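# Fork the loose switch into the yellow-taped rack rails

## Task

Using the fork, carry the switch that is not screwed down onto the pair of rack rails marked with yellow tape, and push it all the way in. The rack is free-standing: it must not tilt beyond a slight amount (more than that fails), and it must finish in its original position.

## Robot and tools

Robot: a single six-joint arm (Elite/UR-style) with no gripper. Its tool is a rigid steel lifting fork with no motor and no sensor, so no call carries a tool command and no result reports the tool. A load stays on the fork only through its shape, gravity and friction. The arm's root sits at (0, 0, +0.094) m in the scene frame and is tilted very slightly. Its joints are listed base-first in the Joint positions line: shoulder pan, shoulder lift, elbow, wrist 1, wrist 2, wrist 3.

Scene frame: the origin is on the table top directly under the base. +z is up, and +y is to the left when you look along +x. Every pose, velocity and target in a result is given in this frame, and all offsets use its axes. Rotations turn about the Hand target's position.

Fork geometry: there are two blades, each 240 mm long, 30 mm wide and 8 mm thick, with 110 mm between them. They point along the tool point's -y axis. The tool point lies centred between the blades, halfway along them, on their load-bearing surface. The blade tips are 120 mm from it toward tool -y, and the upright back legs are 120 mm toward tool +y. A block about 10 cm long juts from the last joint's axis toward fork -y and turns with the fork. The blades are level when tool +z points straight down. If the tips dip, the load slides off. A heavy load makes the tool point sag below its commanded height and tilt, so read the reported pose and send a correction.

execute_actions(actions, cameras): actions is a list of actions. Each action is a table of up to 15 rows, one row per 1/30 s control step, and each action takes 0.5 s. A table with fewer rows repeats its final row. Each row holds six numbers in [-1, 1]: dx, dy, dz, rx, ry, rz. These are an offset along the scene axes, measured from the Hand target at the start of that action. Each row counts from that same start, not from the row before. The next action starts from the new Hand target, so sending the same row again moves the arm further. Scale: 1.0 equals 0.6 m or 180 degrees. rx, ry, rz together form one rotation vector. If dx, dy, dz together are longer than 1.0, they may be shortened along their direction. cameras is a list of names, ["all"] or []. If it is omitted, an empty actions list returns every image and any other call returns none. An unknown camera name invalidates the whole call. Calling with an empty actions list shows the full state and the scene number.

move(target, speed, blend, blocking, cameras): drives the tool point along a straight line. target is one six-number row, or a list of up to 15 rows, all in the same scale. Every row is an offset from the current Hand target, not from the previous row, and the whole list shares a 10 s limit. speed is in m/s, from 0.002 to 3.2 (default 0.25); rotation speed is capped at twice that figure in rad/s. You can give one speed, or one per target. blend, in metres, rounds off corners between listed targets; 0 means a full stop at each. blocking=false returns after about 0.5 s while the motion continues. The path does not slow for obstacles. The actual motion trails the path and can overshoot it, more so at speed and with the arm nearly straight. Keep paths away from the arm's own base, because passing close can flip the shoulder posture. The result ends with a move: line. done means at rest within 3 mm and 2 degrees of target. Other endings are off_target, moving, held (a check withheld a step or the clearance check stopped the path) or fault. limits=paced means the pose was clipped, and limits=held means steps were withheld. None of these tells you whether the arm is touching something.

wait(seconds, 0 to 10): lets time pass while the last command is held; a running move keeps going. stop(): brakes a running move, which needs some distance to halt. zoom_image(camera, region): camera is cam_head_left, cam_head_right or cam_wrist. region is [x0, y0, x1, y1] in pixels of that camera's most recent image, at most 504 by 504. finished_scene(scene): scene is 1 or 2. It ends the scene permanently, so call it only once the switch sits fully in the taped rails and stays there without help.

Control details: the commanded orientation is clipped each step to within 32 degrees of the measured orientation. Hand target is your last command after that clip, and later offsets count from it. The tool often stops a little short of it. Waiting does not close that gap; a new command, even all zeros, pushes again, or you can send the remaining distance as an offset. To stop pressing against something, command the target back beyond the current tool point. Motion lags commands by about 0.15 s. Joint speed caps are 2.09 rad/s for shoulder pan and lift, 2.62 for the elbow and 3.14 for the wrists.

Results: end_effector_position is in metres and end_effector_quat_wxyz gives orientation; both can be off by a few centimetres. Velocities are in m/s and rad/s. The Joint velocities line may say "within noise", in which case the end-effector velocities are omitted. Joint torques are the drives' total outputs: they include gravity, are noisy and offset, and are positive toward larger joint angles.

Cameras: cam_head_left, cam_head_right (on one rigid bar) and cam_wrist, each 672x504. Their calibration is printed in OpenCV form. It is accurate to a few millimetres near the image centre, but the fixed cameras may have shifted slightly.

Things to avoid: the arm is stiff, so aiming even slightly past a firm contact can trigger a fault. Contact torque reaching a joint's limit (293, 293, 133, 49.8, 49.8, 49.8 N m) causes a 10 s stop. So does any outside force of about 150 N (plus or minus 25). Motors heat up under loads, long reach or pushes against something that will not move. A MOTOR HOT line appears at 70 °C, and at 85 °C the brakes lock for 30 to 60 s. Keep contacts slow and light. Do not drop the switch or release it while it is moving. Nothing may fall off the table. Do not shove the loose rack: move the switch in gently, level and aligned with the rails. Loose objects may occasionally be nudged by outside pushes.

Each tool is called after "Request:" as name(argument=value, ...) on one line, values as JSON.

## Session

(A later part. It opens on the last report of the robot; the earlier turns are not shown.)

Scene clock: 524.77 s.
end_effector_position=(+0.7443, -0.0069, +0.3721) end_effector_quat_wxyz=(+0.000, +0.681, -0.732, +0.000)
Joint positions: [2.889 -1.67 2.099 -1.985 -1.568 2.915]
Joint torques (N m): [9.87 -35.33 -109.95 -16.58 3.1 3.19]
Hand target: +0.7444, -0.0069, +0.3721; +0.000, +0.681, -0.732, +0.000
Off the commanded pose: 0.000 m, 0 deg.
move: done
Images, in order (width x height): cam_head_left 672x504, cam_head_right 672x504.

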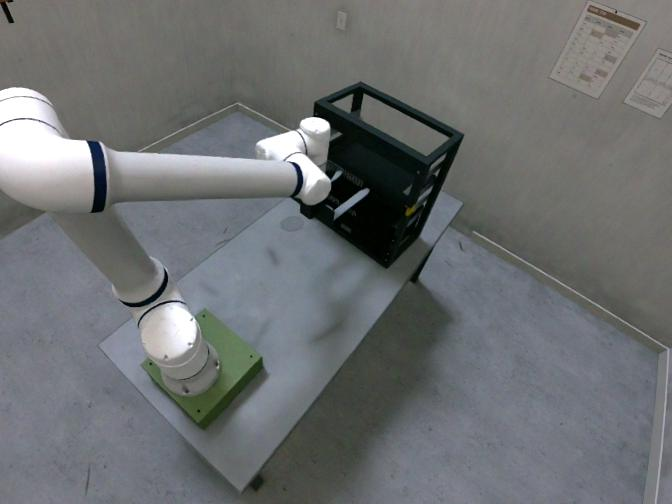

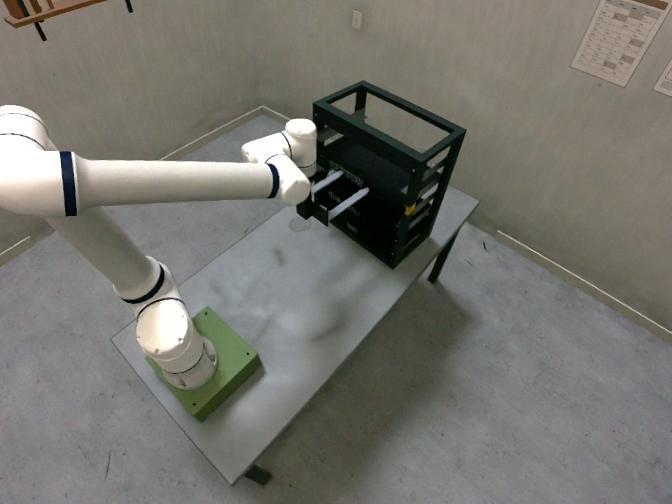

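Request:
move(target=[0.00332,-0.00024,0,0,0,0], speed=0.02, cameras=[])

Request:
move(target=[0.00332,-0.00024,0,0,0,0], speed=0.02, cameras=["cam_head_left","cam_head_right"])

Request:
zoom_image(camera="cam_head_right", region=[360, 160, 430, 280])

Request:
zoom_image(camera="cam_head_left", region=[360, 160, 430, 280])

Scene clock: 530.07 s.
end_effector_position=(+0.7463, -0.0071, +0.3721) end_effector_quat_wxyz=(+0.000, +0.681, -0.732, +0.000)
Joint positions: [2.89 -1.667 2.096 -1.986 -1.568 2.916]
Joint torques (N m): [9.09 -33.66 -109.9 -16.41 3.22 3.34]
Hand target: +0.7464, -0.0071, +0.3721; +0.000, +0.681, -0.732, +0.000
Off the commanded pose: 0.000 m, 0 deg.
move: done
No camera images: "cameras" was empty.

Scene clock: 530.77 s.
end_effector_position=(+0.7483, -0.0072, +0.3721) end_effector_quat_wxyz=(+0.000, +0.681, -0.732, +0.000)
Joint positions: [2.891 -1.663 2.093 -1.986 -1.568 2.917]
Joint torques (N m): [9.01 -34.94 -109.75 -16.39 3.07 3.26]
Hand target: +0.7484, -0.0072, +0.3721; +0.000, +0.681, -0.732, +0.000
Off the commanded pose: 0.000 m, 0 deg.
move: done
Images, in order (width x height): cam_head_left 672x504, cam_head_right 672x504.

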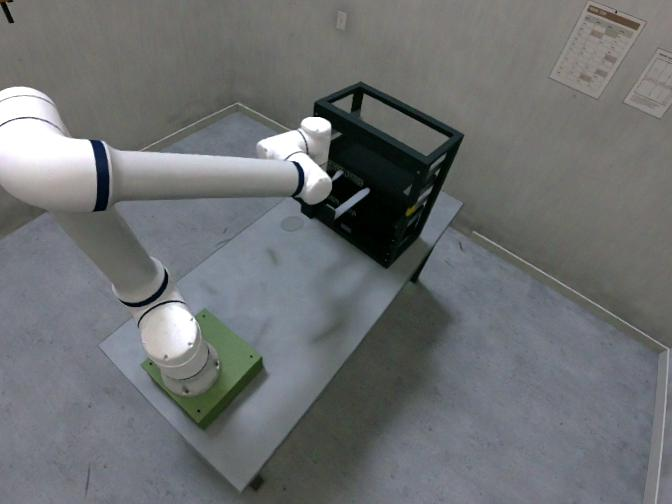

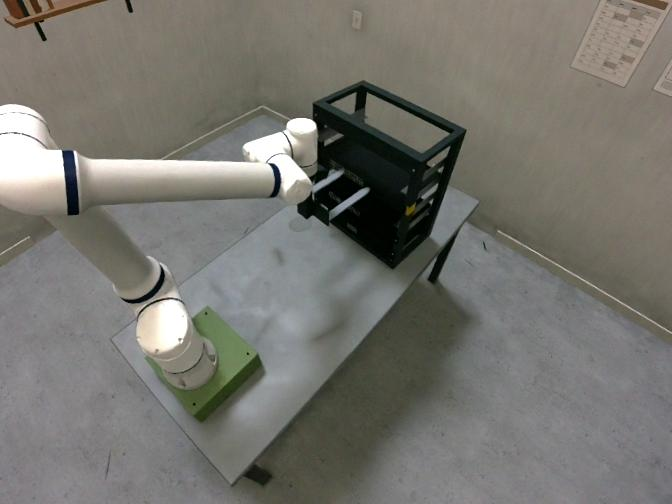

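Scaled by 4.200.

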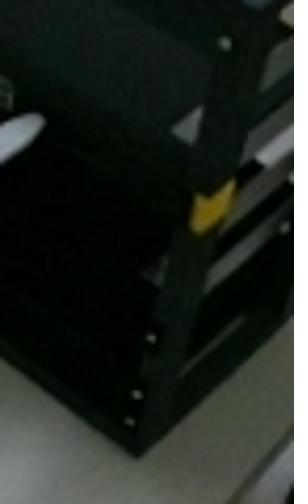

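Scaled by 4.200.

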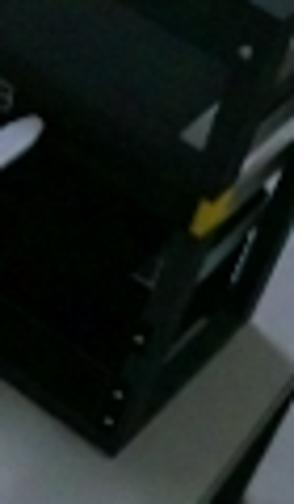

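Request:
move(target=[0.0025,-0.00018,0,0,0,0], speed=0.02, cameras=[])

Request:
move(target=[0.0025,-0.00018,0,0,0,0], speed=0.02, cameras=[])

Request:
move(target=[0.0017,-0.00012,0,0,0,0], speed=0.02, cameras=["cam_head_left","cam_head_right"])

Request:
zoom_image(camera="cam_head_right", region=[300, 130, 430, 280])

Request:
zoom_image(camera="cam_head_left", region=[300, 130, 430, 280])

Scene clock: 542.90 s.
end_effector_position=(+0.7498, -0.0073, +0.3721) end_effector_quat_wxyz=(+0.000, +0.681, -0.732, +0.000)
Joint positions: [2.891 -1.66 2.09 -1.987 -1.568 2.917]
Joint torques (N m): [8.86 -33.29 -109.69 -16.23 2.93 3.27]
Hand target: +0.7499, -0.0073, +0.3721; +0.000, +0.681, -0.732, +0.000
Off the commanded pose: 0.000 m, 0 deg.
move: done
No camera images: "cameras" was empty.

Scene clock: 543.60 s.
end_effector_position=(+0.7513, -0.0074, +0.3721) end_effector_quat_wxyz=(+0.000, +0.681, -0.732, +0.000)
Joint positions: [2.892 -1.658 2.088 -1.987 -1.568 2.918]
Joint torques (N m): [9.34 -34.12 -109.53 -16.54 3.08 3.26]
Hand target: +0.7514, -0.0074, +0.3721; +0.000, +0.681, -0.732, +0.000
Off the commanded pose: 0.000 m, 0 deg.
move: done
No camera images: "cameras" was empty.

Scene clock: 544.30 s.
end_effector_position=(+0.7524, -0.0075, +0.3721) end_effector_quat_wxyz=(+0.000, +0.681, -0.732, +0.000)
Joint positions: [2.892 -1.656 2.086 -1.987 -1.568 2.918]
Joint torques (N m): [9.49 -35 -109.96 -16.3 3.19 3.31]
Hand target: +0.7524, -0.0075, +0.3721; +0.000, +0.681, -0.732, +0.000
Off the commanded pose: 0.000 m, 0 deg.
move: done
Images, in order (width x height): cam_head_left 672x504, cam_head_right 672x504.

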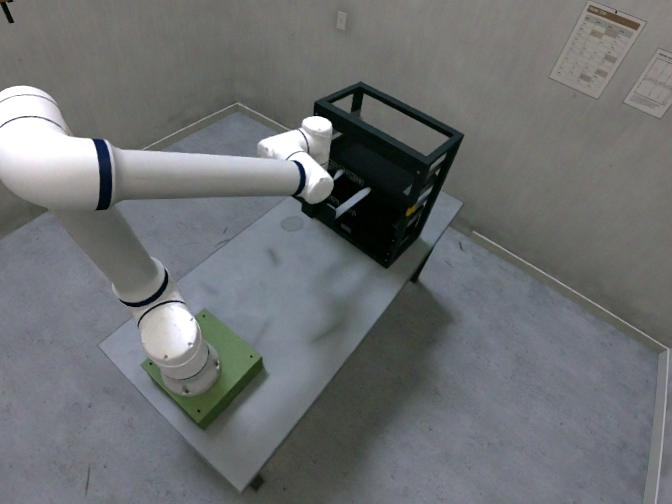

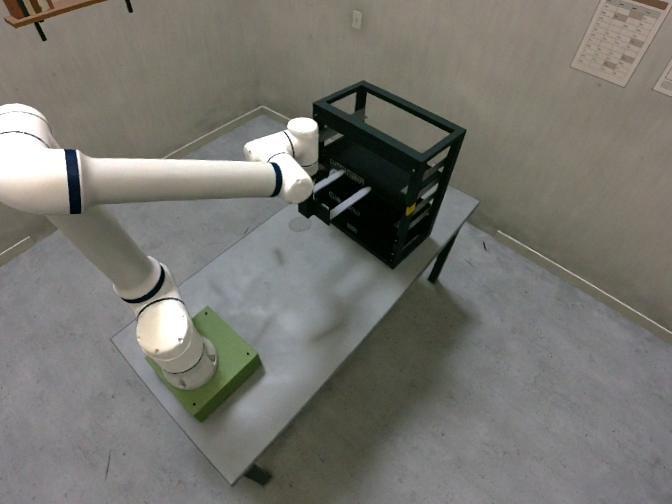

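Scaled by 3.360.

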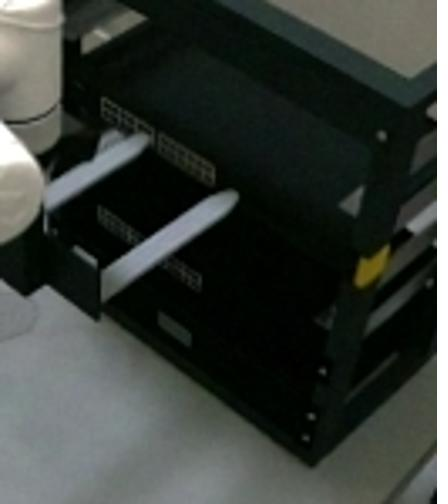

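Scaled by 3.360.

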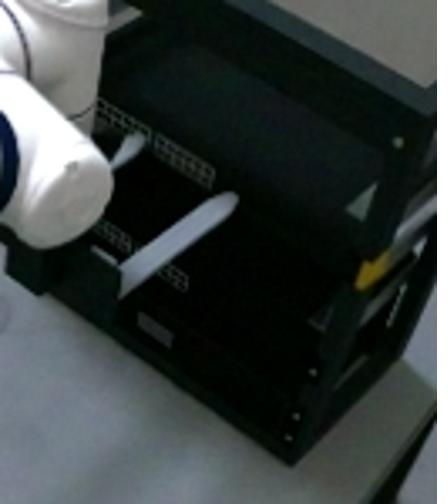

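Request:
move(target=[0.0025,-0.00018,0,0,0,0], speed=0.02, cameras=[])

Request:
move(target=[0.0025,-0.00018,0,0,0,0], speed=0.02, cameras=["cam_head_left","cam_head_right"])

Request:
zoom_image(camera="cam_head_right", region=[360, 160, 430, 280])

Scene clock: 549.23 s.
end_effector_position=(+0.7537, -0.0076, +0.3720) end_effector_quat_wxyz=(+0.000, +0.681, -0.732, +0.000)
Joint positions: [2.893 -1.653 2.084 -1.987 -1.568 2.919]
Joint torques (N m): [6 -3.87 -146.21 -34.36 4.33 2.74]
Hand target: +0.7539, -0.0076, +0.3721; +0.000, +0.681, -0.732, +0.000
Off the commanded pose: 0.000 m, 0 deg.
move: done
No camera images: "cameras" was empty.

Scene clock: 559.30 s.
end_effector_position=(+0.7523, -0.0073, +0.3706) end_effector_quat_wxyz=(+0.001, +0.681, -0.732, -0.002)
Joint positions: [2.893 -1.653 2.085 -1.984 -1.568 2.919]
Joint torques (N m): [-6.43 -49.63 -82.64 -8.14 0.1 0.65]
Hand target: +0.7523, -0.0073, +0.3706; +0.001, +0.681, -0.732, -0.002 (not the last commanded pose)
Off the commanded pose: 0.003 m, 0 deg.
FORCE FAULT: contact force on the arm reached its limit, and the arm stopped for 10 seconds. The contact can be on any part of the arm, not only on its tool. That time counts as 20 of the actions that you can send in this scene. The arm's remaining commands of this call were not run. The arm's target is now where it stood when the stop ended, not its last command. The arm accepts commands again.
move: fault
Images, in order (width x height): cam_head_left 672x504, cam_head_right 672x504.

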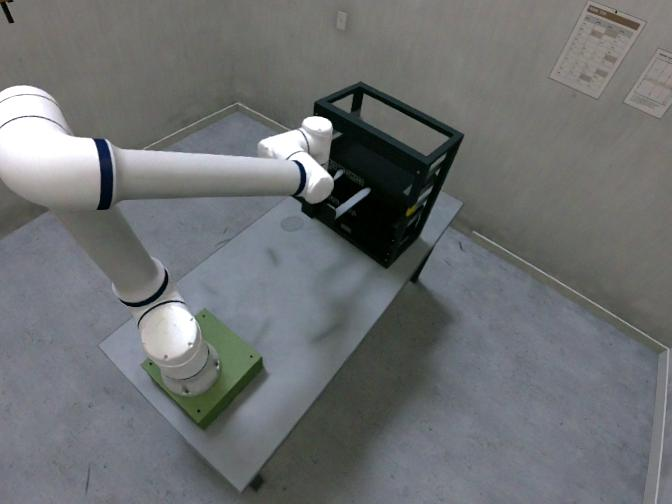

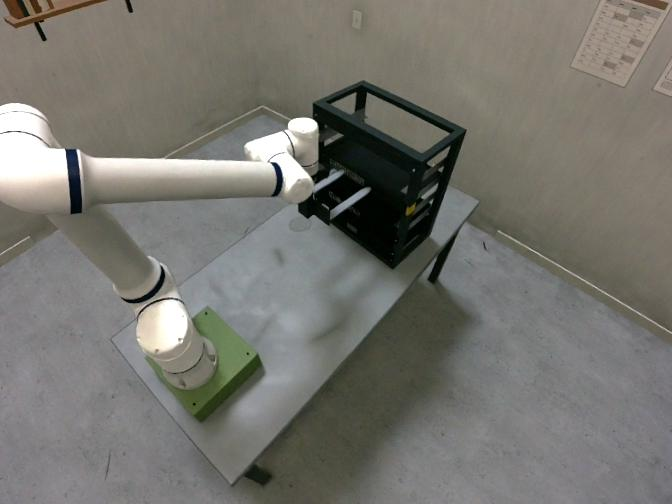

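Scaled by 4.200.

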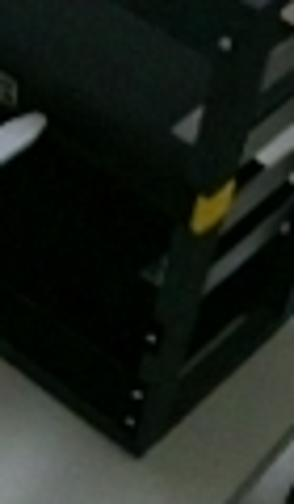

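Request:
move(target=[-0.133,0.0098,0,0,0,0], speed=0.12, cameras=["cam_head_left","cam_head_right"])

Request:
zoom_image(camera="cam_head_right", region=[290, 80, 480, 270])

Request:
zoom_image(camera="cam_head_left", region=[290, 80, 480, 270])

Scene clock: 565.93 s.
end_effector_position=(+0.6727, -0.0014, +0.3706) end_effector_quat_wxyz=(+0.001, +0.681, -0.732, -0.002)
Joint positions: [2.858 -1.803 2.204 -1.954 -1.569 2.884]
Joint torques (N m): [-22.74 -49.39 -71.19 -4.95 0.15 -2.05]
Hand target: +0.6725, -0.0014, +0.3706; +0.001, +0.681, -0.732, -0.002
Off the commanded pose: 0.000 m, 0 deg.
move: done
Images, in order (width x height): cam_head_left 672x504, cam_head_right 672x504.

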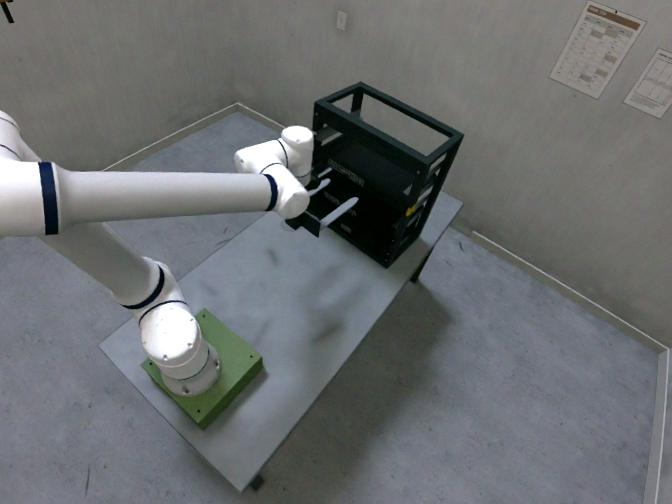

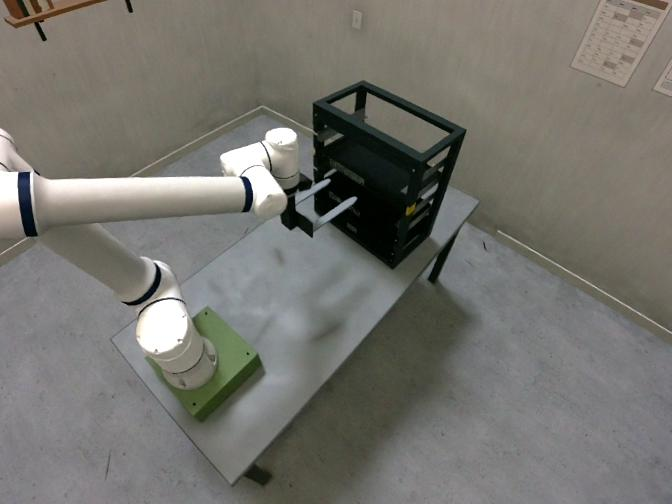

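Scaled by 2.653.

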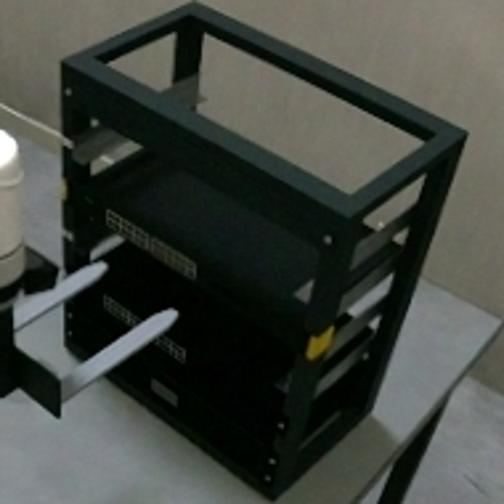

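Scaled by 2.653.

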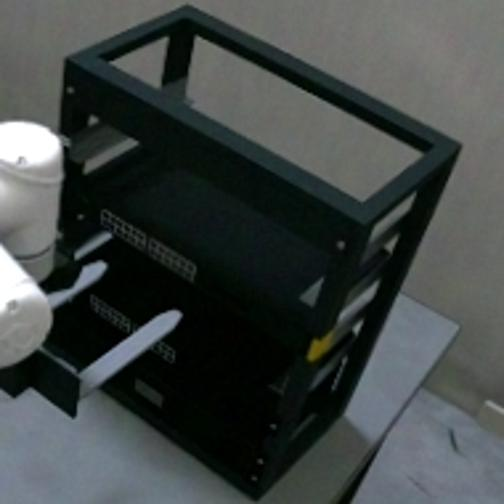

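Request:
finished_scene(scene=1)

The scene is finished: the task was done.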